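# Seat the blue-taped flask in a free shaker clamp

## Task

Put the glass flask that carries blue tape into an empty clamp on the shaker, so that its base sits fully down in the clamp and the clamp's spring ring encircles the flask's conical part. Never grip it hard, never bear down hard on its rim, and keep the foil covering its mouth intact. When finished, every other flask must still be seated. The clamps' legs must not be bent and their spring rings must not be forced off. No flask may be struck hard or dropped more than a few centimetres. Any breach of these conditions means failure.

## Robot and tools

Robot: two UR7e arms, left_arm and right_arm, each with a Robotiq 140 gripper. left_arm's fingers can fold at a hinge: a grip near the fingertips (the outer quarter of each pad) squeezes normally, but a grip closer to the palm can wrap round the part, hold it loosely or over-squeeze it, and a fingertip pushed into a surface folds easily, so moves can pass a surface with little sign of contact. right_arm's fingers are rigid. The gripper's fingers point along its +z; they open and close along its y. end_effector_position is the point between the pads when closed; fingertips reach about 33 mm past it at gaps up to 40 mm, and 9 mm when fully open.

Frames: the scene frame has its origin at table-top height midway between the nominal bases, +z up, +x out over the table, left_arm on +y. Bases: left_arm at (-0.061, +0.331, +0.048) m, right_arm at (-0.042, -0.393, +0.048) m. Each arm's reported hand pose, velocities and targets are in that arm's own base frame; fixed cameras and the table use the scene frame. Reported hand positions can be off by a few centimetres.

The 18-number row (used by execute_actions and move): one flat list covering both arms, every value in [-1, 1]. Order: left dx, dy, dz, rx, ry, rz, left gripper position, force_limit, speed, then the same nine for the right arm. dx..rz are an offset, not a pose: measured from that arm's Hand target at the start of the action or move, along that arm's base axes; 1.0 equals 0.6 m for dx/dy/dz and 180 degrees for the rotation vector rx/ry/rz (turning about the Hand target's position). Sending the same offset twice moves twice. Zeros for all six re-command the current Hand target. Gripper position is absolute: +1 fully open (140 mm), pads touch near -0.8, -1 closes until blocked. force_limit -1..+1 sets pad force (about 14 N at -1, 40 N at 0, 58 N at +1 for a slow close); speed -1..+1 sets finger speed (about 30, 140, 250 mm/s); faster closes grip much harder. Always resend the gripper numbers you want kept; a 0 is a real command.

Tools:
- execute_actions(actions, cameras): actions is a list of actions; each action is a list of up to 15 rows at 1/30 s each, a short table repeating its last row. Every row counts from the action's start pose. Empty list returns state plus all images.
- move(target, speed, blend, stop_force, zero, blocking, cameras): straight-line path to one row or a list of up to 15 rows, all offsets from the same starting Hand targets. speed in m/s, 0.002 to 3.6 (default 0.25); blend in m rounds corners; stop_force 3 to 120 N ends an arm's path on felt push (not reliable while turning, or for light touches); zero chooses whether the force reference is reset first; blocking=false returns after 0.5 s and cannot be combined with stop_force. Paths ignore obstacles; 10 s cap.
- wait(seconds 0-10), stop() to brake a running move, zoom_image(camera, region [x0,y0,x1,y1] pixels, max 504x504) on cam_high, cam_left_wrist or cam_right_wrist, zero_wrist_force(arm), read_manual(section), finished_scene(scene).

Results: per arm end_effector_position (m), quaternion wxyz, velocities, Hand target (last commanded pose after a 32-degree orientation clip; the gripper often settles short, so resend the gap as an offset), joint positions and torques, wrist force and torque in the end-effector axes, motor temperatures, Tool commands. object_status: 0 moving, 1 blocked while opening, 2 blocked while closing (check for this after a grip), 3 reached position or pads met. position_measured is in counts: 3 open, about 75 at 100 mm, 139 at 60 mm, 200 at 20 mm, 230 pads touching. The move line reports the ending (done, off_target, moving, held, fault) and limits (paced, held). Cameras: cam_high 672x504 fixed, plus one wrist camera per arm.

Safety: arms are stiff; commanding even slightly past a firm contact can cause a fault stop (150 N net force, or wrist joint torque of 26 N m, stopping the arm for 10 s). Approach slowly, preferably with stop_force, and back off a push by commanding the target back. Keep the arms apart; the clearance check does not catch everything, and grippers closing on each other count as a collision. Avoid paths near an arm's own base. Hot motors (70 °C warning, 85 °C stop) come from holding loads or straining. Grip the flask gently with a low force_limit and slow close, never press on the rim or foil, lower it slowly into the clamp, and never let anything drop or leave the table.

Each tool is called as name(argument=value, ...) on one line, values as JSON.

## Session

execute_actions(actions=[])

Scene clock: 0.00 s.
left_arm: end_effector_position=(+0.7981, -0.1538, +0.0976) position_measured=3 object_status=3 end_effector_quat_wxyz=(+0.003, +0.835, +0.511, +0.206) | right_arm: end_effector_position=(+0.4093, -0.1803, +0.1244) position_measured=3 object_status=3 end_effector_quat_wxyz=(-0.286, +0.693, +0.529, +0.398)
Joint positions: left_arm=[-0.491 -0.942 1.323 -2.177 -1.219 1.593] | right_arm=[-1.165 -1.254 1.796 -1.214 -0.987 0.384]
Joint velocities: within noise
Joint torques (N m): no reading
Motor temperatures (°C): left_arm=[28 31 23 32 31 30] | right_arm=[23 24 25 34 36 37]
Wrist force (N): no reading
Wrist torque (N m): no reading
Wrist force, peak (N): no reading
Hand target: left_arm +0.7981, -0.1538, +0.0976; +0.003, +0.835, +0.511, +0.206 | right_arm +0.4093, -0.1803, +0.1244; -0.286, +0.693, +0.529, +0.398
Tool commands: left_gripper/position=+1.0 left_gripper/force_limit=+1.0 left_gripper/speed=+1.0 right_gripper/position=+1.0 right_gripper/force_limit=+1.0 right_gripper/speed=+1.0

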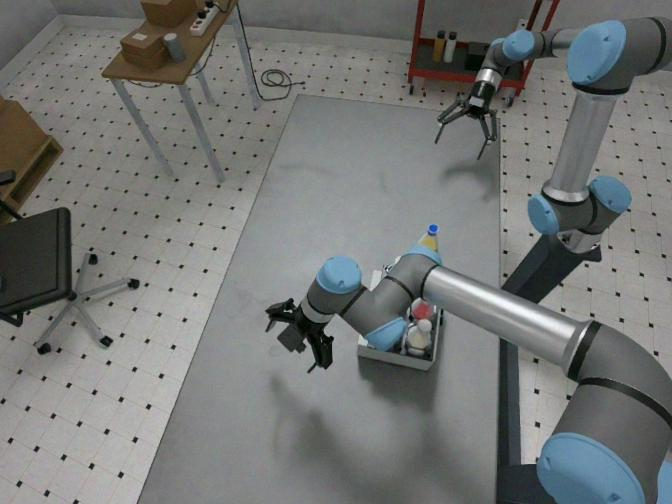

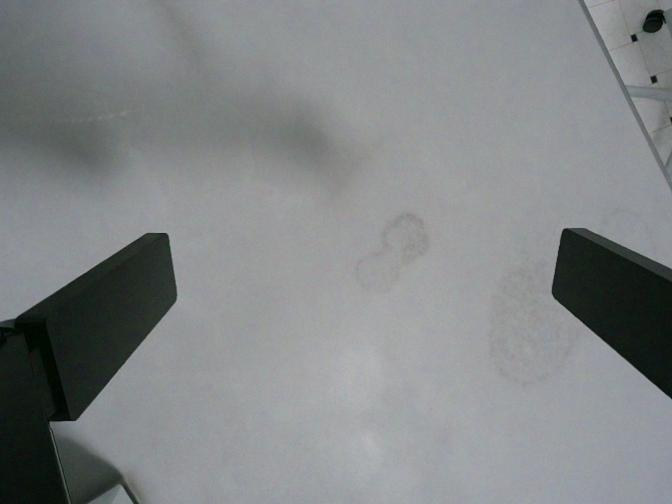

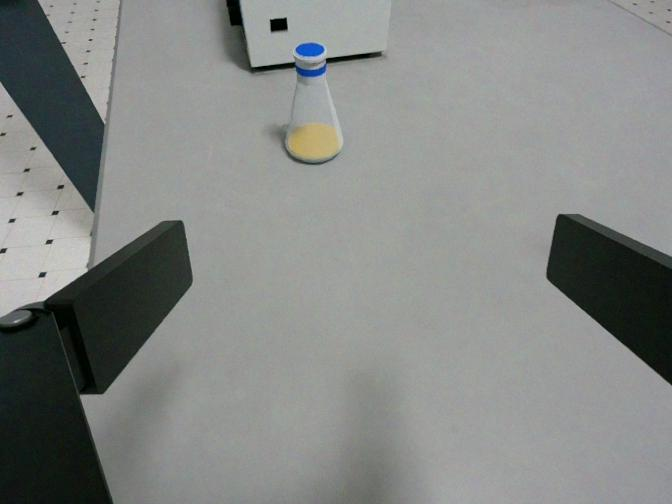

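move(target=[[0,0,0.17,0,0,0,1,1,1,0,0,0,0,0,0,1,1,1],[-0.3,0.1,0.4,0,0,0,1,1,1,0,0,0,0,0,0,1,1,1],[-0.6,0.75,0.4,0,0,0,1,1,1,0,0,0,0,0,0,1,1,1]], blend=0.04, speed=0.4, cameras=["all"])

Scene clock: 20.20 s.
left_arm: end_effector_position=(+0.4381, +0.2961, +0.3376) position_measured=3 object_status=3 end_effector_quat_wxyz=(+0.003, +0.835, +0.511, +0.206) | right_arm: end_effector_position=(+0.4093, -0.1803, +0.1244) position_measured=3 object_status=3 end_effector_quat_wxyz=(-0.286, +0.693, +0.529, +0.398)
Joint positions: left_arm=[0.276 -1.815 1.794 -1.953 -1.468 2.341] | right_arm=[-1.165 -1.254 1.796 -1.214 -0.987 0.384]
Joint torques (N m): left_arm=[14.09 -6.44 -32.59 -6.31 -2.38 1.41] | right_arm=[-0.44 -32.68 -21.62 -0.5 0.67 0.27]
Wrist force (N): left_arm=[-0.5 -0.6 -0.1] | right_arm=[0.2 0.0 -0.4]
Wrist torque (N m): left_arm=[-0.12 0.13 -0.01] | right_arm=[0.00 -0.04 0.00]
Wrist force, peak (N): left_arm=[-1.6 -1.2 2.9] | right_arm=[0.2 0.3 -0.5]
Hand target: left_arm +0.4381, +0.2962, +0.3376; +0.003, +0.835, +0.511, +0.206 | right_arm +0.4093, -0.1803, +0.1244; -0.286, +0.693, +0.529, +0.398
Off the commanded pose: left_arm 0.000 m, 0 deg | right_arm 0.000 m, 0 deg.
move: done
camera_calibration:
cam_left_wrist: T_world_to_cam=[[0.84584, -0.489404, 0.212224, -0.290898], [-0.498415, -0.866848, -0.0125323, 0.482121], [0.190099, -0.0951752, -0.977141, 0.416561], [0, 0, 0, 1]] pos_world=[0.407162, 0.315205, 0.474817]

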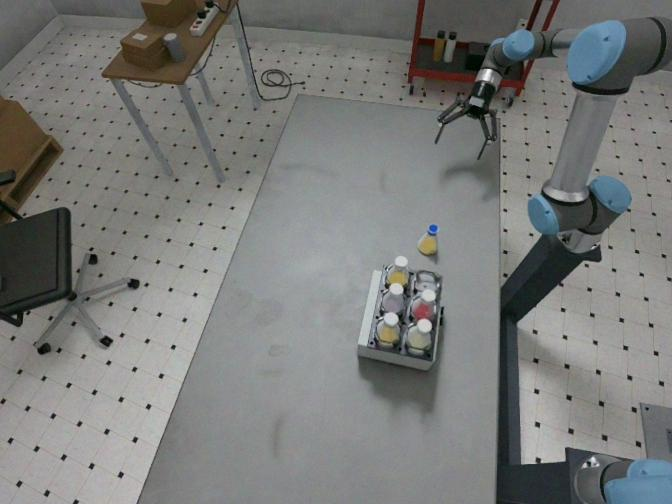

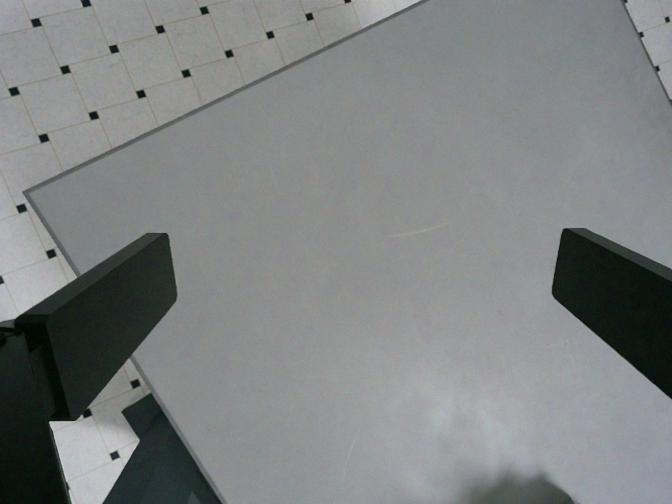

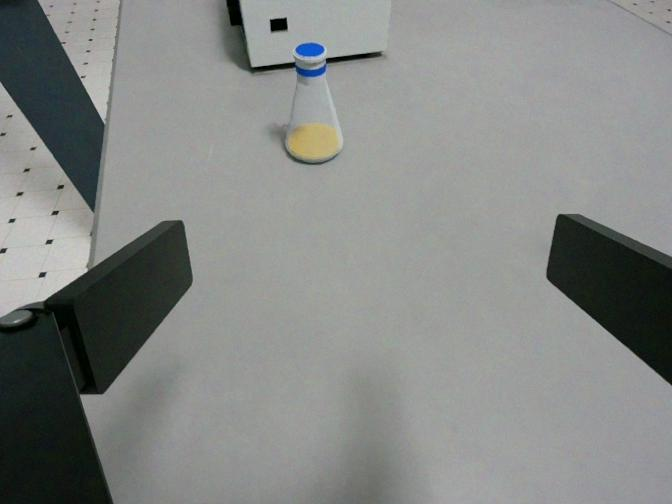

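zoom_image(camera="cam_high", region=[340, 210, 460, 380])

zoom_image(camera="cam_right_wrist", region=[240, 20, 400, 180])

Scaled by 2.965 from the camera's 672x504 image, which has a finer 960x720 frame.

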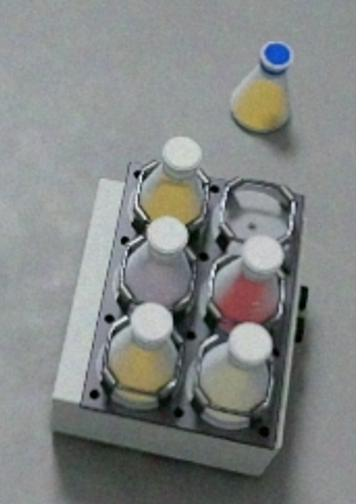

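Scaled by 3.150 from the camera's 672x504 image, which has a finer 960x720 frame.

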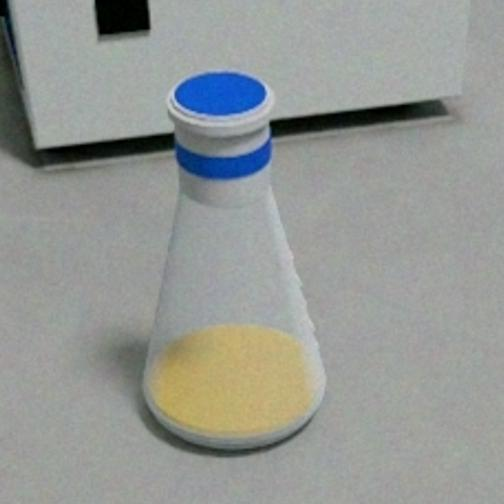

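move(target=[0,0,0,0,0,0,1,1,1,0.08,0.22,0.28,0,0,0,1,1,1], cameras=["cam_right_wrist"])

zoom_image(camera="cam_right_wrist", region=[200, 0, 500, 250])

Scene clock: 67.00 s.
left_arm: end_effector_position=(+0.4381, +0.2962, +0.3376) position_measured=3 object_status=3 end_effector_quat_wxyz=(+0.003, +0.835, +0.511, +0.206) | right_arm: end_effector_position=(+0.4573, -0.0484, +0.2923) position_measured=3 object_status=3 end_effector_quat_wxyz=(-0.286, +0.693, +0.529, +0.398)
Joint positions: left_arm=[0.277 -1.815 1.794 -1.953 -1.468 2.341] | right_arm=[-0.951 -1.548 1.709 -0.945 -0.826 0.564]
Joint torques (N m): left_arm=[13.59 -6.87 -31.98 -6.15 -2.44 1.42] | right_arm=[7.84 -33.39 -33.61 1.27 4.03 2.54]
Wrist force (N): left_arm=[-0.6 -0.5 0.0] | right_arm=[0.6 0.4 -0.1]
Wrist torque (N m): left_arm=[-0.11 0.14 -0.01] | right_arm=[0.07 -0.13 -0.04]
Wrist force, peak (N): left_arm=[-0.9 -0.7 -0.2] | right_arm=[2.8 0.3 0.6]
Hand target: left_arm +0.4381, +0.2962, +0.3376; +0.003, +0.835, +0.511, +0.206 | right_arm +0.4573, -0.0483, +0.2924; -0.286, +0.693, +0.529, +0.398
Off the commanded pose: left_arm 0.000 m, 0 deg | right_arm 0.000 m, 0 deg.
move: done
camera_calibration:
cam_right_wrist: T_world_to_cam=[[0.95764, -0.287772, -0.0106309, -0.434584], [-0.231551, -0.747549, -0.622539, 0.252466], [0.171202, 0.598629, -0.782517, 0.323242], [0, 0, 0, 1]] pos_world=[0.419294, -0.129833, 0.405492]
Images, in order (width x height): cam_right_wrist 672x504.

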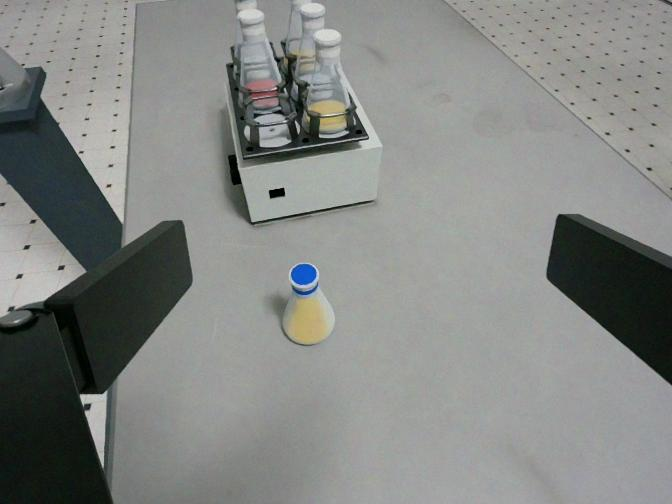

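Scaled by 1.680 from the camera's 672x504 image, which has a finer 960x720 frame.

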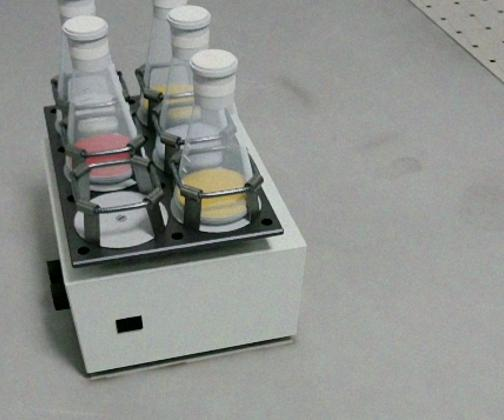

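move(target=[0,0,0,0,0,0,1,1,1,0.015,0.62,0.18,-0.3215,0.0594,0.0658,1,1,1], cameras=["cam_right_wrist","cam_high"])

zoom_image(camera="cam_right_wrist", region=[180, 100, 500, 400])

Scene clock: 99.53 s.
left_arm: end_effector_position=(+0.4381, +0.2962, +0.3376) position_measured=3 object_status=3 end_effector_quat_wxyz=(+0.003, +0.835, +0.511, +0.206) | right_arm: end_effector_position=(+0.4663, +0.3237, +0.4004) position_measured=3 object_status=3 end_effector_quat_wxyz=(+0.000, +0.721, +0.693, +0.000)
Joint positions: left_arm=[0.277 -1.815 1.794 -1.953 -1.468 2.341] | right_arm=[0.37 -1.374 1.03 -1.226 -1.571 1.98]
Joint torques (N m): left_arm=[13.97 -6.45 -31.28 -5.43 -2.49 1.51] | right_arm=[7.68 -21.88 -35.73 -0.54 -2.79 2.6]
Wrist force (N): left_arm=[-0.2 -0.4 -0.3] | right_arm=[-0.5 0.5 -2.3]
Wrist torque (N m): left_arm=[-0.08 0.07 -0.02] | right_arm=[0.23 -0.42 -0.17]
Wrist force, peak (N): left_arm=[-0.7 -0.6 -0.5] | right_arm=[2.1 0.3 -2.9]
Hand target: left_arm +0.4381, +0.2962, +0.3376; +0.003, +0.835, +0.511, +0.206 | right_arm +0.4663, +0.3237, +0.4004; +0.000, +0.721, +0.693, +0.000
Off the commanded pose: left_arm 0.000 m, 0 deg | right_arm 0.000 m, 0 deg.
move: done
camera_calibration:
cam_right_wrist: T_world_to_cam=[[0.997069, -0.0759685, -0.00909582, -0.42257], [-0.0681498, -0.935847, 0.345755, 0.197032], [-0.0347788, -0.344121, -0.938281, 0.647033], [0, 0, 0, 1]] pos_world=[0.457262, 0.374948, 0.53513]
Images, in order (width x height): cam_high 672x504, cam_right_wrist 672x504.

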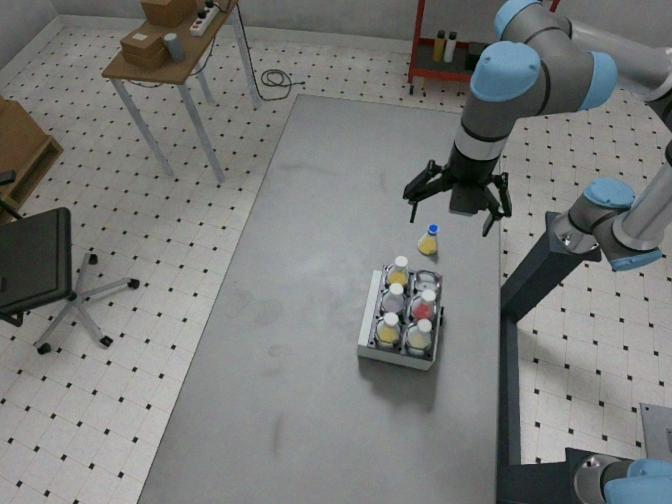

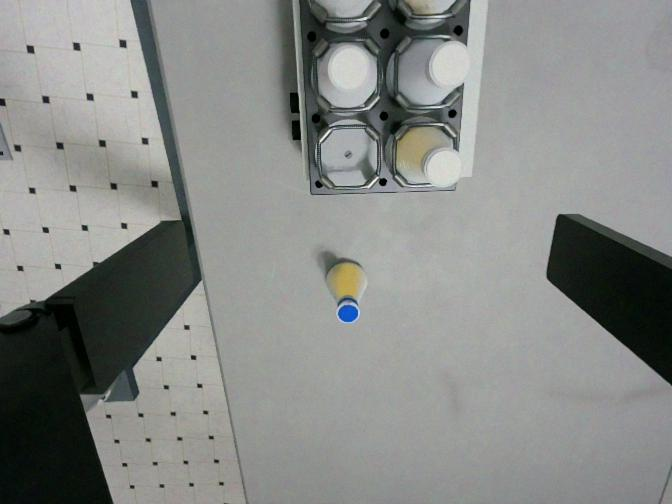

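Scaled by 1.575 from the camera's 672x504 image, which has a finer 960x720 frame.

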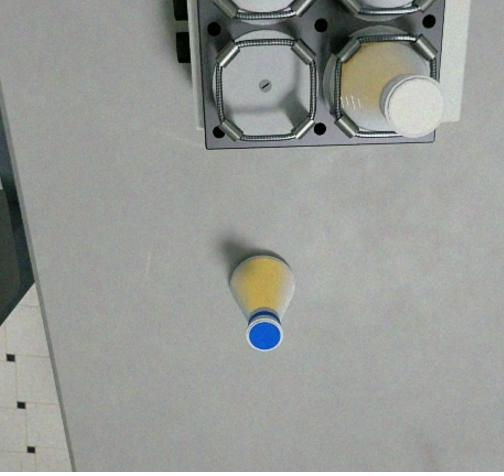

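move(target=[0,0,0,0,0,0,1,1,1,-0.0267,-0.3582,-0.34,0,0,0,0,1,1], cameras=["cam_right_wrist"])

zoom_image(camera="cam_right_wrist", region=[200, 130, 500, 430])

Scene clock: 118.67 s.
left_arm: end_effector_position=(+0.4381, +0.2962, +0.3376) position_measured=3 object_status=3 end_effector_quat_wxyz=(+0.003, +0.835, +0.511, +0.206) | right_arm: end_effector_position=(+0.4503, +0.1088, +0.1964) position_measured=129 object_status=3 end_effector_quat_wxyz=(+0.000, +0.721, +0.693, +0.000)
Joint positions: left_arm=[0.277 -1.815 1.794 -1.953 -1.468 2.341] | right_arm=[-0.054 -1.665 1.866 -1.77 -1.571 1.555]
Joint torques (N m): left_arm=[13.9 -6.3 -31.61 -4.76 -2.29 1.44] | right_arm=[-8.68 -29.71 -16.78 -5.68 2.94 -2.67]
Wrist force (N): left_arm=[-0.4 -0.2 -0.3] | right_arm=[-0.4 0.6 -2.5]
Wrist torque (N m): left_arm=[-0.04 0.09 -0.01] | right_arm=[0.28 -0.44 -0.10]
Wrist force, peak (N): left_arm=[-0.7 -0.7 -0.5] | right_arm=[1.0 0.8 -3.9]
Hand target: left_arm +0.4381, +0.2962, +0.3376; +0.003, +0.835, +0.511, +0.206 | right_arm +0.4503, +0.1088, +0.1964; +0.000, +0.721, +0.693, +0.000
Off the commanded pose: left_arm 0.000 m, 0 deg | right_arm 0.000 m, 0 deg.
move: done
camera_calibration:
cam_right_wrist: T_world_to_cam=[[0.997069, -0.0759676, -0.0090886, -0.4248], [-0.0681469, -0.935802, 0.345876, 0.0652794], [-0.0347805, -0.344243, -0.938236, 0.381215], [0, 0, 0, 1]] pos_world=[0.441262, 0.160048, 0.331231]
Images, in order (width x height): cam_right_wrist 672x504.

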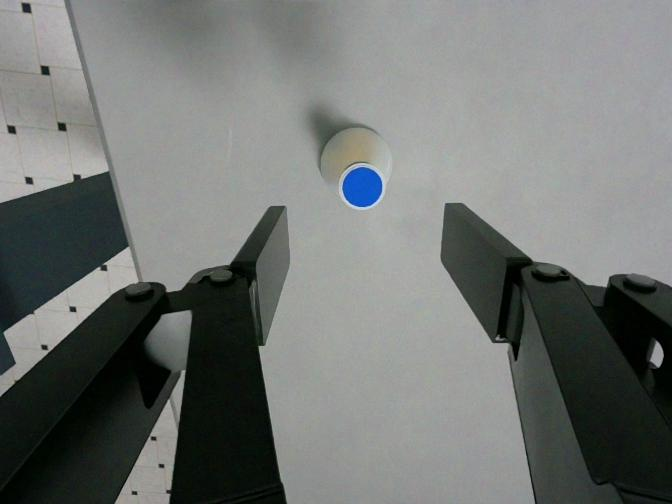

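Scaled by 1.680 from the camera's 672x504 image, which has a finer 960x720 frame.

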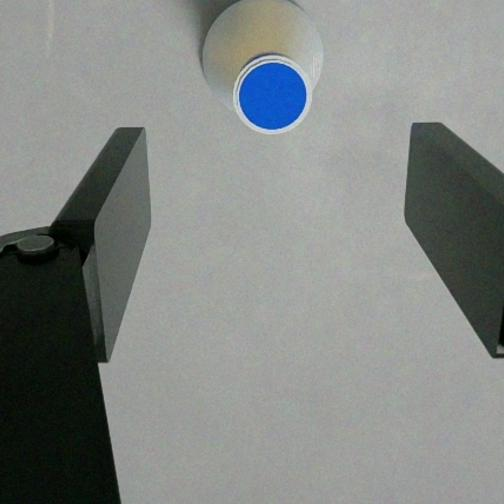

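move(target=[0,0,0,0,0,0,1,1,1,0.0055,-0.002,-0.15,0,0,0,0,1,1], speed=0.15, cameras=["cam_right_wrist"])

zoom_image(camera="cam_right_wrist", region=[250, 150, 490, 350])

Scene clock: 129.63 s.
left_arm: end_effector_position=(+0.4381, +0.2962, +0.3376) position_measured=3 object_status=3 end_effector_quat_wxyz=(+0.003, +0.835, +0.511, +0.206) | right_arm: end_effector_position=(+0.4536, +0.1075, +0.1064) position_measured=129 object_status=3 end_effector_quat_wxyz=(+0.000, +0.721, +0.693, +0.000)
Joint positions: left_arm=[0.277 -1.815 1.794 -1.953 -1.468 2.341] | right_arm=[-0.057 -1.586 2.033 -2.018 -1.571 1.553]
Joint torques (N m): left_arm=[13.41 -6.53 -30.86 -4.33 -2.33 1.34] | right_arm=[-1.32 -11.7 -16.6 -5.62 -1.3 -1.14]
Wrist force (N): left_arm=[-0.5 -0.4 -0.3] | right_arm=[-0.4 0.5 -2.4]
Wrist torque (N m): left_arm=[-0.09 0.12 -0.01] | right_arm=[0.27 -0.43 -0.09]
Wrist force, peak (N): left_arm=[-0.4 -0.6 -0.7] | right_arm=[-0.1 0.5 -4.5]
Hand target: left_arm +0.4381, +0.2962, +0.3376; +0.003, +0.835, +0.511, +0.206 | right_arm +0.4536, +0.1076, +0.1064; +0.000, +0.721, +0.693, +0.000
Off the commanded pose: left_arm 0.000 m, 0 deg | right_arm 0.000 m, 0 deg.
move: done
camera_calibration:
cam_right_wrist: T_world_to_cam=[[0.997069, -0.0759676, -0.0090886, -0.428999], [-0.0681469, -0.935802, 0.345876, 0.0955101], [-0.0347805, -0.344243, -0.938236, 0.296476], [0, 0, 0, 1]] pos_world=[0.444562, 0.158848, 0.241231]
Images, in order (width x height): cam_right_wrist 672x504.

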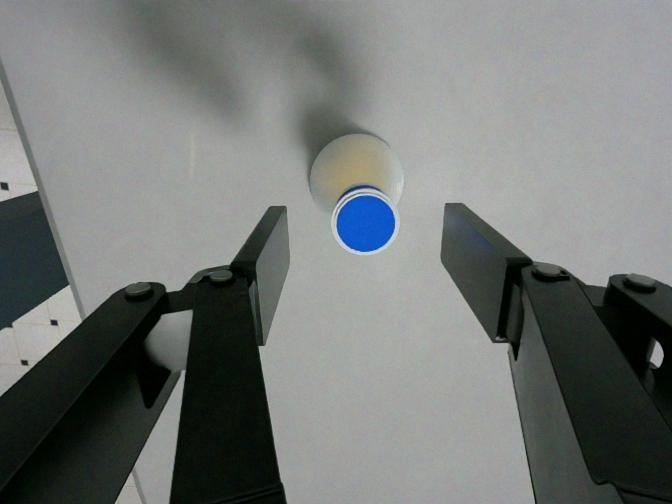

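Scaled by 2.100 from the camera's 672x504 image, which has a finer 960x720 frame.

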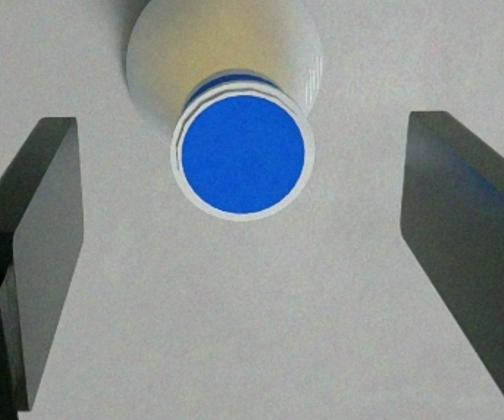

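move(target=[0,0,0,0,0,0,1,1,1,-0.0006,-0.0008,-0.066,0,0,0,0,1,1], speed=0.08, stop_force=5, cameras=["cam_right_wrist"])

zoom_image(camera="cam_right_wrist", region=[250, 150, 490, 350])

Scene clock: 151.13 s.
left_arm: end_effector_position=(+0.4381, +0.2962, +0.3376) position_measured=3 object_status=3 end_effector_quat_wxyz=(+0.003, +0.835, +0.511, +0.206) | right_arm: end_effector_position=(+0.4532, +0.1071, +0.0668) position_measured=129 object_status=3 end_effector_quat_wxyz=(+0.000, +0.721, +0.693, +0.000)
Joint positions: left_arm=[0.277 -1.815 1.794 -1.953 -1.468 2.341] | right_arm=[-0.058 -1.535 2.098 -2.133 -1.571 1.552]
Joint torques (N m): left_arm=[13.26 -6.22 -31.38 -3.7 -2.39 1.36] | right_arm=[-10.53 -11.47 -14.03 -5.54 -1.38 -2.5]
Wrist force (N): left_arm=[-0.2 -0.5 -0.1] | right_arm=[-0.4 0.6 -2.6]
Wrist torque (N m): left_arm=[-0.10 0.07 -0.01] | right_arm=[0.27 -0.44 -0.09]
Wrist force, peak (N): left_arm=[-0.6 -0.9 -0.4] | right_arm=[-0.3 0.5 -3.6]
Hand target: left_arm +0.4381, +0.2962, +0.3376; +0.003, +0.835, +0.511, +0.206 | right_arm +0.4532, +0.1071, +0.0668; +0.000, +0.721, +0.693, +0.000
Off the commanded pose: left_arm 0.000 m, 0 deg | right_arm 0.000 m, 0 deg.
move: done
camera_calibration:
cam_right_wrist: T_world_to_cam=[[0.997069, -0.0759676, -0.0090886, -0.429099], [-0.0681469, -0.935802, 0.345876, 0.108753], [-0.0347805, -0.344243, -0.938236, 0.259045], [0, 0, 0, 1]] pos_world=[0.444262, 0.158348, 0.201531]
Images, in order (width x height): cam_right_wrist 672x504.

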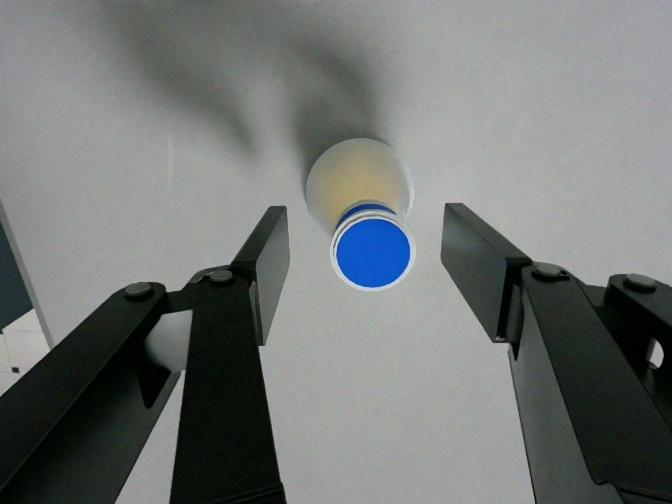

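Scaled by 2.100 from the camera's 672x504 image, which has a finer 960x720 frame.

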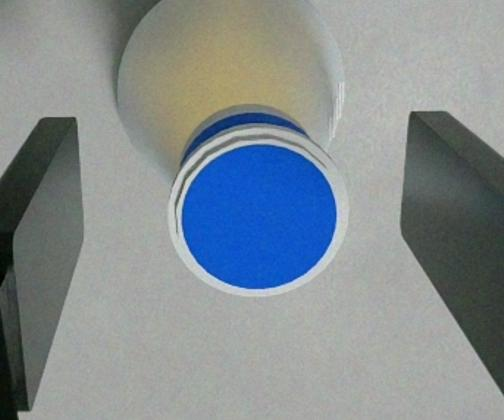

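move(target=[0,0,0,0,0,0,1,1,1,0,0,0,0,0,0,-1,-1,-1])

wait(seconds=1.5, cameras=["cam_right_wrist"])

zoom_image(camera="cam_right_wrist", region=[250, 150, 490, 350])

Scene clock: 158.07 s.
left_arm: end_effector_position=(+0.4381, +0.2962, +0.3376) position_measured=3 object_status=3 end_effector_quat_wxyz=(+0.003, +0.835, +0.511, +0.206) | right_arm: end_effector_position=(+0.4532, +0.1071, +0.0668) position_measured=182 object_status=2 end_effector_quat_wxyz=(+0.000, +0.721, +0.693, +0.000)
Joint positions: left_arm=[0.277 -1.815 1.794 -1.953 -1.468 2.341] | right_arm=[-0.058 -1.535 2.098 -2.133 -1.571 1.552]
Joint torques (N m): left_arm=[13.58 -6.67 -31.11 -3.1 -2.42 1.34] | right_arm=[-9.28 -11.48 -14.29 -5.04 2.78 -1.76]
Wrist force (N): left_arm=[-0.3 -0.5 -0.1] | right_arm=[-0.7 -0.1 -6.7]
Wrist torque (N m): left_arm=[-0.11 0.07 -0.02] | right_arm=[0.25 -0.36 -0.09]
Wrist force, peak (N): left_arm=[-0.7 -0.8 -0.2] | right_arm=[-0.7 0.1 -7.3]
Hand target: left_arm +0.4381, +0.2962, +0.3376; +0.003, +0.835, +0.511, +0.206 | right_arm +0.4532, +0.1071, +0.0668; +0.000, +0.721, +0.693, +0.000
Off the commanded pose: left_arm 0.000 m, 0 deg | right_arm 0.000 m, 0 deg.
move: done

Scene clock: 159.57 s.
left_arm: end_effector_position=(+0.4381, +0.2962, +0.3376) position_measured=3 object_status=3 end_effector_quat_wxyz=(+0.003, +0.835, +0.511, +0.206) | right_arm: end_effector_position=(+0.4532, +0.1071, +0.0668) position_measured=182 object_status=2 end_effector_quat_wxyz=(+0.000, +0.721, +0.693, +0.000)
Joint positions: left_arm=[0.277 -1.815 1.794 -1.953 -1.468 2.341] | right_arm=[-0.058 -1.535 2.098 -2.133 -1.571 1.552]
Joint torques (N m): left_arm=[12.94 -6.92 -31.72 -3.05 -2.34 1.39] | right_arm=[-10.5 -12.23 -16.03 -2.74 2.54 -1.5]
Wrist force (N): left_arm=[-0.3 -0.5 -0.3] | right_arm=[-0.4 0.0 -6.9]
Wrist torque (N m): left_arm=[-0.09 0.09 -0.01] | right_arm=[0.28 -0.42 -0.09]
Wrist force, peak (N): left_arm=[-0.6 -0.6 -0.4] | right_arm=[-0.6 0.1 -7.2]
Hand target: left_arm +0.4381, +0.2962, +0.3376; +0.003, +0.835, +0.511, +0.206 | right_arm +0.4532, +0.1071, +0.0668; +0.000, +0.721, +0.693, +0.000
Tool commands: left_gripper/position=+1.0 left_gripper/force_limit=+1.0 left_gripper/speed=+1.0 right_gripper/position=-1.0 right_gripper/force_limit=-1.0 right_gripper/speed=-1.0
Off the commanded pose: left_arm 0.000 m, 0 deg | right_arm 0.000 m, 0 deg.
wait: 1.50 s; at rest by 0.17 s
camera_calibration:
cam_right_wrist: T_world_to_cam=[[0.997069, -0.0759676, -0.0090886, -0.429099], [-0.0681469, -0.935802, 0.345876, 0.108753], [-0.0347805, -0.344243, -0.938236, 0.259045], [0, 0, 0, 1]] pos_world=[0.444262, 0.158348, 0.201531]
Images, in order (width x height): cam_right_wrist 672x504.

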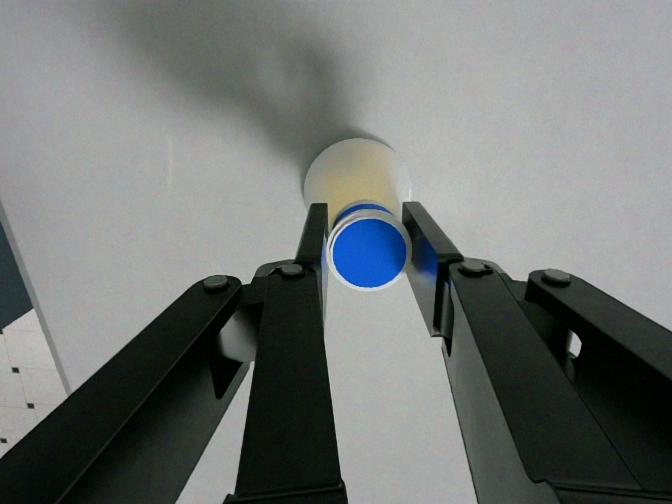

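Scaled by 2.100 from the camera's 672x504 image, which has a finer 960x720 frame.

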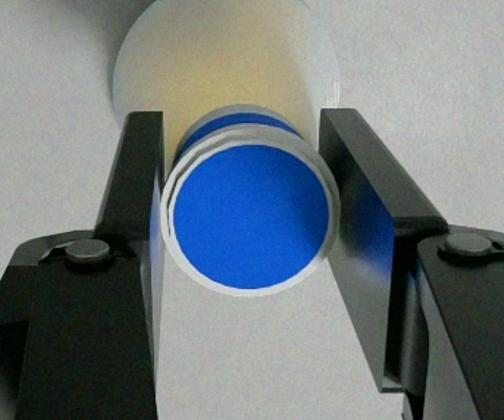

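move(target=[0,0,0,0,0,0,1,1,1,0,0,0.05,0,0,0,-1,-1,-1], speed=0.04, cameras=["cam_right_wrist"])

zoom_image(camera="cam_right_wrist", region=[250, 150, 490, 350])

Scene clock: 166.33 s.
left_arm: end_effector_position=(+0.4381, +0.2962, +0.3376) position_measured=3 object_status=3 end_effector_quat_wxyz=(+0.003, +0.835, +0.511, +0.206) | right_arm: end_effector_position=(+0.4532, +0.1071, +0.0967) position_measured=182 object_status=2 end_effector_quat_wxyz=(+0.000, +0.721, +0.693, +0.000)
Joint positions: left_arm=[0.277 -1.815 1.794 -1.953 -1.468 2.341] | right_arm=[-0.058 -1.575 2.051 -2.046 -1.571 1.552]
Joint torques (N m): left_arm=[13.58 -6.19 -31.5 -2.43 -2.38 1.48] | right_arm=[-5 -33.36 -35.26 -0.62 2.61 0.21]
Wrist force (N): left_arm=[-0.4 -0.6 -0.1] | right_arm=[-0.2 0.4 -1.4]
Wrist torque (N m): left_arm=[-0.12 0.11 -0.01] | right_arm=[0.23 -0.46 -0.10]
Wrist force, peak (N): left_arm=[-0.2 -0.9 -0.6] | right_arm=[-0.6 1.0 -7.3]
Hand target: left_arm +0.4381, +0.2962, +0.3376; +0.003, +0.835, +0.511, +0.206 | right_arm +0.4532, +0.1071, +0.0968; +0.000, +0.721, +0.693, +0.000
Off the commanded pose: left_arm 0.000 m, 0 deg | right_arm 0.000 m, 0 deg.
move: done
camera_calibration:
cam_right_wrist: T_world_to_cam=[[0.997069, -0.0759676, -0.0090886, -0.428726], [-0.0681469, -0.935802, 0.345876, 0.0983699], [-0.0347805, -0.344243, -0.938236, 0.287189], [0, 0, 0, 1]] pos_world=[0.444162, 0.158348, 0.231531]
Images, in order (width x height): cam_right_wrist 672x504.

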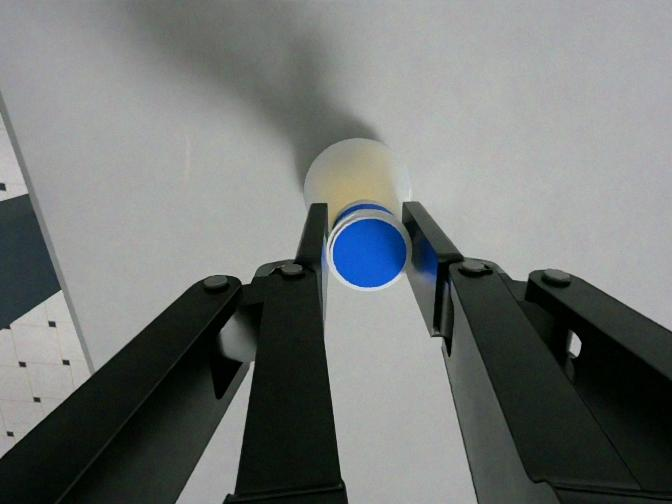

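Scaled by 2.100 from the camera's 672x504 image, which has a finer 960x720 frame.

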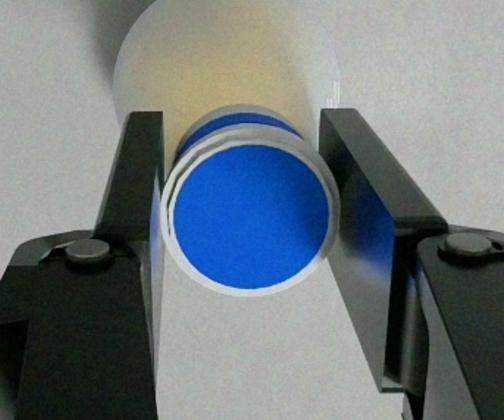

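move(target=[[0,0,0,0,0,0,1,1,1,0,0,0.372,0,0,0,-1,-1,-1],[0,0,0,0,0,0,1,1,1,0.0205,0.3615,0.372,0,0,0,-1,-1,-1]], speed=0.15, blend=0.03, cameras=["cam_right_wrist","cam_high"])

zoom_image(camera="cam_right_wrist", region=[200, 30, 520, 350])

zoom_image(camera="cam_high", region=[340, 150, 500, 380])

Scene clock: 183.80 s.
left_arm: end_effector_position=(+0.4381, +0.2962, +0.3376) position_measured=3 object_status=3 end_effector_quat_wxyz=(+0.003, +0.835, +0.511, +0.206) | right_arm: end_effector_position=(+0.4655, +0.3239, +0.3200) position_measured=182 object_status=2 end_effector_quat_wxyz=(+0.000, +0.721, +0.693, +0.000)
Joint positions: left_arm=[0.277 -1.815 1.794 -1.953 -1.468 2.341] | right_arm=[0.371 -1.423 1.299 -1.447 -1.571 1.981]
Joint torques (N m): left_arm=[12.67 -6.5 -30.8 -2.12 -2.29 1.23] | right_arm=[7.85 -20.2 -37.55 -0.8 -2.89 2.83]
Wrist force (N): left_arm=[-0.6 -0.6 -0.5] | right_arm=[-0.4 0.6 -1.7]
Wrist torque (N m): left_arm=[-0.12 0.14 -0.01] | right_arm=[0.27 -0.46 -0.18]
Wrist force, peak (N): left_arm=[-0.5 -0.9 -0.4] | right_arm=[-1.1 0.3 -2.5]
Hand target: left_arm +0.4381, +0.2962, +0.3376; +0.003, +0.835, +0.511, +0.206 | right_arm +0.4655, +0.3240, +0.3200; +0.000, +0.721, +0.693, +0.000
Off the commanded pose: left_arm 0.000 m, 0 deg | right_arm 0.000 m, 0 deg.
move: done
camera_calibration:
cam_right_wrist: T_world_to_cam=[[0.997069, -0.0759668, -0.00908891, -0.422484], [-0.068146, -0.935802, 0.345876, 0.224984], [-0.0347805, -0.344243, -0.938236, 0.571697], [0, 0, 0, 1]] pos_world=[0.456462, 0.375248, 0.454731]
Images, in order (width x height): cam_high 672x504, cam_right_wrist 672x504.

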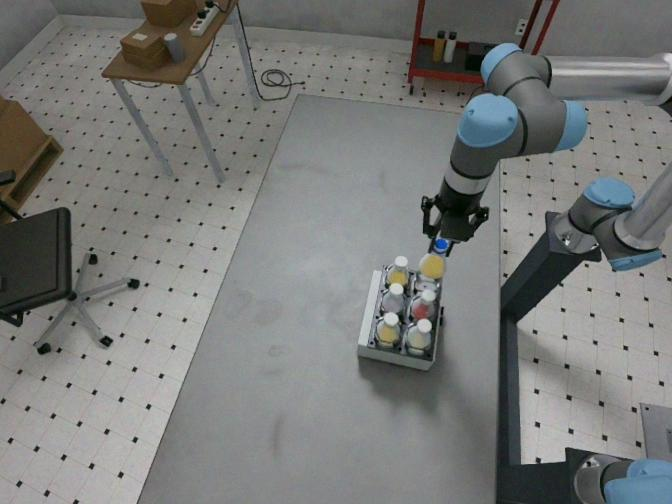

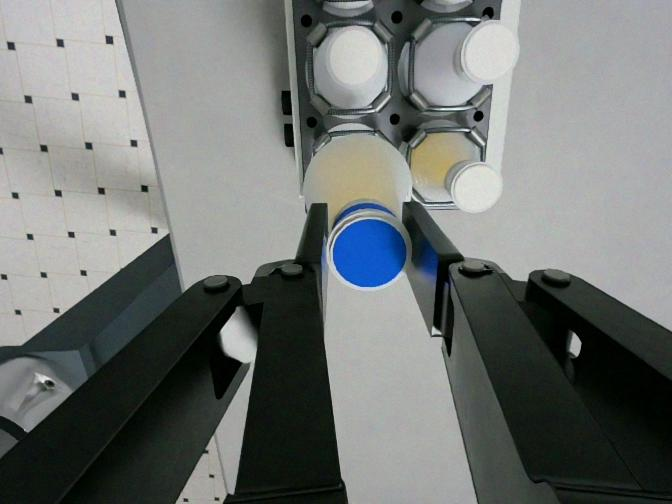

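Scaled by 1.575 from the camera's 672x504 image, which has a finer 960x720 frame.

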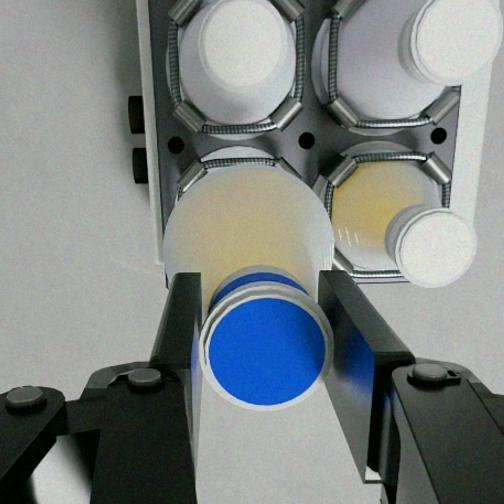

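Scaled by 2.191 from the camera's 672x504 image, which has a finer 960x720 frame.

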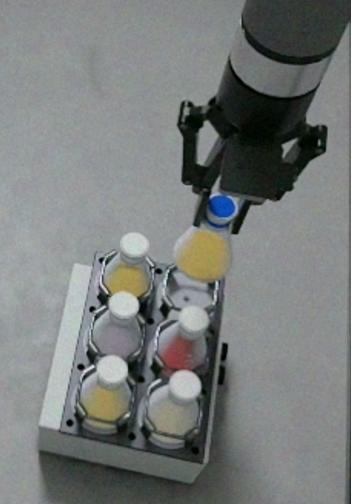

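move(target=[0,0,0,0,0,0,1,1,1,-0.0017,0.0008,-0.115,0,0,0,-1,-1,-1], speed=0.06, stop_force=4, cameras=["cam_right_wrist","cam_high"])

zoom_image(camera="cam_right_wrist", region=[240, 60, 440, 260])

zoom_image(camera="cam_high", region=[380, 220, 480, 320])

Scene clock: 208.90 s.
left_arm: end_effector_position=(+0.4381, +0.2962, +0.3376) position_measured=3 object_status=3 end_effector_quat_wxyz=(+0.003, +0.835, +0.511, +0.206) | right_arm: end_effector_position=(+0.4645, +0.3244, +0.2510) position_measured=182 object_status=2 end_effector_quat_wxyz=(+0.000, +0.721, +0.693, +0.000)
Joint positions: left_arm=[0.277 -1.815 1.794 -1.953 -1.468 2.341] | right_arm=[0.372 -1.43 1.484 -1.624 -1.571 1.982]
Joint torques (N m): left_arm=[13.26 -6.54 -31.01 -2.13 -2.24 1.22] | right_arm=[7.85 -19.9 -18.84 -5.56 0.96 2.73]
Wrist force (N): left_arm=[-0.5 -0.6 -0.4] | right_arm=[-0.5 0.5 -1.6]
Wrist torque (N m): left_arm=[-0.13 0.12 -0.02] | right_arm=[0.24 -0.43 -0.17]
Wrist force, peak (N): left_arm=[-0.5 -0.8 -0.5] | right_arm=[-0.4 0.4 -2.7]
Hand target: left_arm +0.4381, +0.2962, +0.3376; +0.003, +0.835, +0.511, +0.206 | right_arm +0.4645, +0.3245, +0.2510; +0.000, +0.721, +0.693, +0.000
Off the commanded pose: left_arm 0.000 m, 0 deg | right_arm 0.000 m, 0 deg.
move: done
camera_calibration:
cam_right_wrist: T_world_to_cam=[[0.997069, -0.0759676, -0.0090886, -0.422076], [-0.0681469, -0.935802, 0.345876, 0.249249], [-0.0347805, -0.344243, -0.938236, 0.507096], [0, 0, 0, 1]] pos_world=[0.455462, 0.375748, 0.385731]
Images, in order (width x height): cam_high 672x504, cam_right_wrist 672x504.

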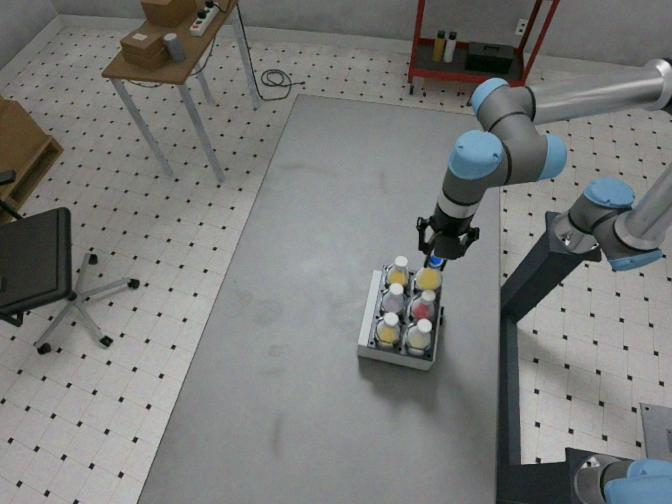

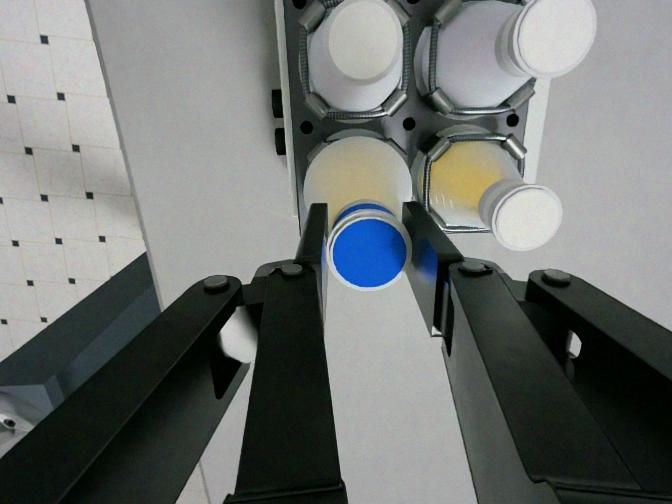

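Scaled by 2.520 from the camera's 672x504 image, which has a finer 960x720 frame.

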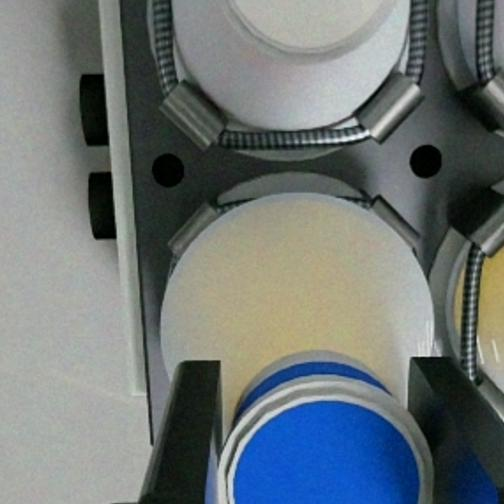

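Scaled by 5.040 from the camera's 672x504 image, which has a finer 960x720 frame.

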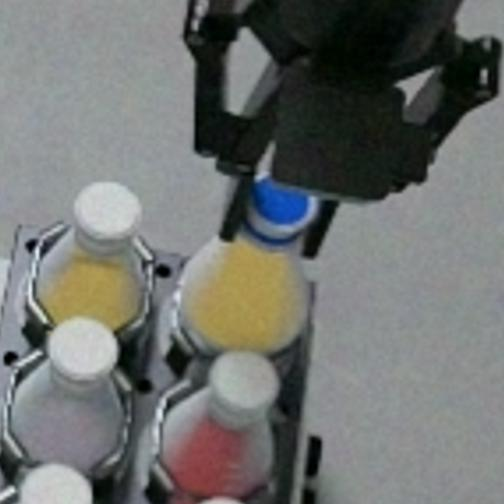

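move(target=[0,0,0,0,0,0,1,1,1,0,0,-0.105,0,0,0,-1,-1,-1], speed=0.015, stop_force=6, cameras=["cam_right_wrist","cam_high"])

zoom_image(camera="cam_right_wrist", region=[240, 60, 440, 260])

zoom_image(camera="cam_high", region=[380, 220, 480, 320])

Scene clock: 218.10 s.
left_arm: end_effector_position=(+0.4381, +0.2962, +0.3376) position_measured=3 object_status=3 end_effector_quat_wxyz=(+0.003, +0.835, +0.511, +0.206) | right_arm: end_effector_position=(+0.4645, +0.3245, +0.2371) position_measured=182 object_status=2 end_effector_quat_wxyz=(+0.000, +0.721, +0.693, +0.000)
Joint positions: left_arm=[0.277 -1.815 1.794 -1.953 -1.468 2.341] | right_arm=[0.372 -1.428 1.516 -1.659 -1.571 1.982]
Joint torques (N m): left_arm=[13.04 -6.49 -31.16 -2.16 -2.26 1.22] | right_arm=[8.36 -31.44 -36.53 -0.5 1.93 2.75]
Wrist force (N): left_arm=[-0.3 -0.5 -0.2] | right_arm=[-0.7 0.6 -5.1]
Wrist torque (N m): left_arm=[-0.09 0.09 -0.02] | right_arm=[0.21 -0.44 -0.18]
Wrist force, peak (N): left_arm=[-0.9 -0.8 0.1] | right_arm=[-2.6 2.4 -15.1]
Hand target: left_arm +0.4381, +0.2962, +0.3376; +0.003, +0.835, +0.511, +0.206 | right_arm +0.4645, +0.3245, +0.2371; +0.000, +0.721, +0.693, +0.000 (not the last commanded pose)
Off the commanded pose: left_arm 0.000 m, 0 deg | right_arm 0.049 m, 0 deg.
move: contact (right_arm)
camera_calibration:
cam_right_wrist: T_world_to_cam=[[0.997065, -0.0760033, -0.00918168, -0.422252], [-0.0681481, -0.9358, 0.345882, 0.254027], [-0.0348804, -0.344241, -0.938233, 0.494196], [0, 0, 0, 1]] pos_world=[0.455562, 0.375748, 0.371931]
Images, in order (width x height): cam_high 672x504, cam_right_wrist 672x504.

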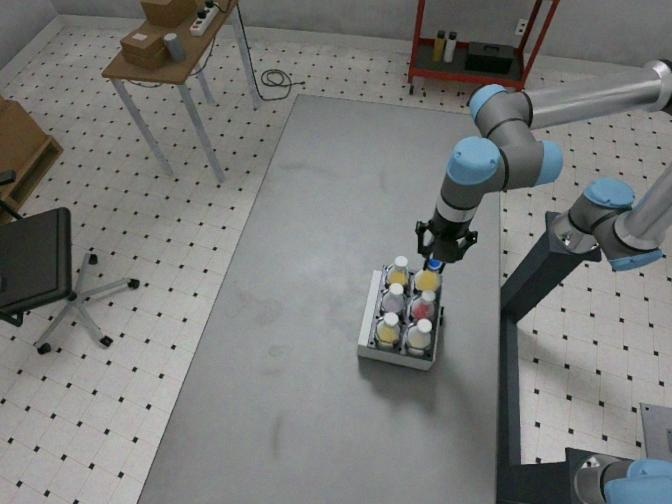

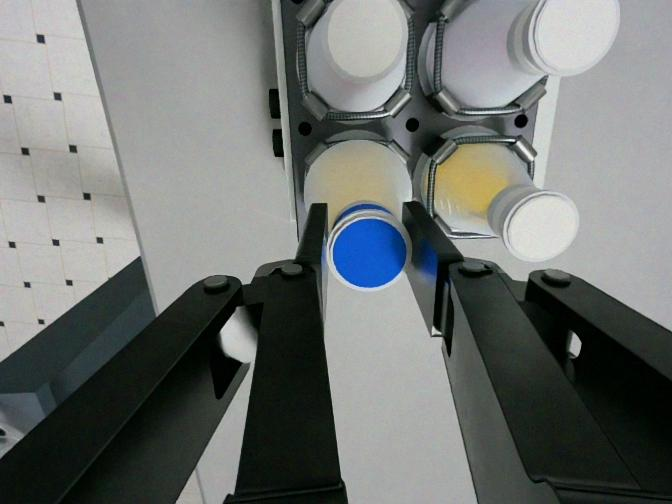

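Scaled by 2.520 from the camera's 672x504 image, which has a finer 960x720 frame.

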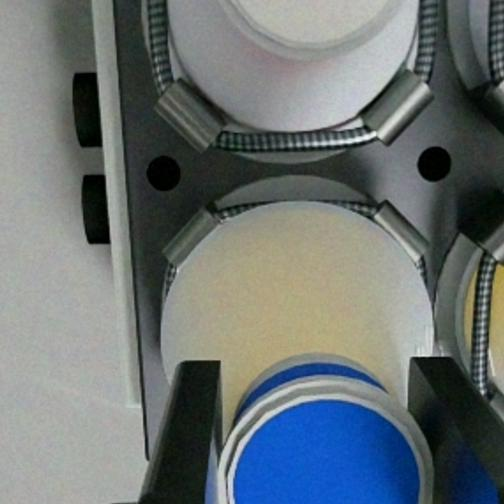

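Scaled by 5.040 from the camera's 672x504 image, which has a finer 960x720 frame.

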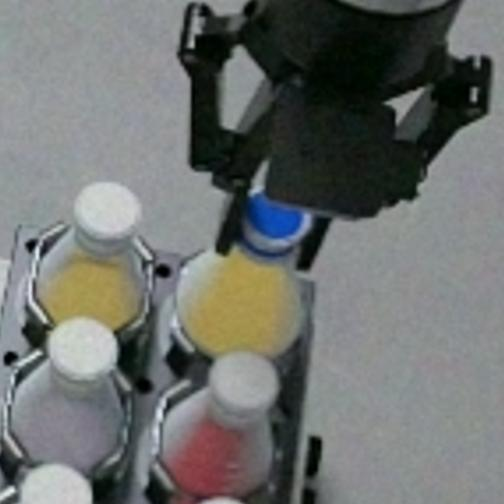

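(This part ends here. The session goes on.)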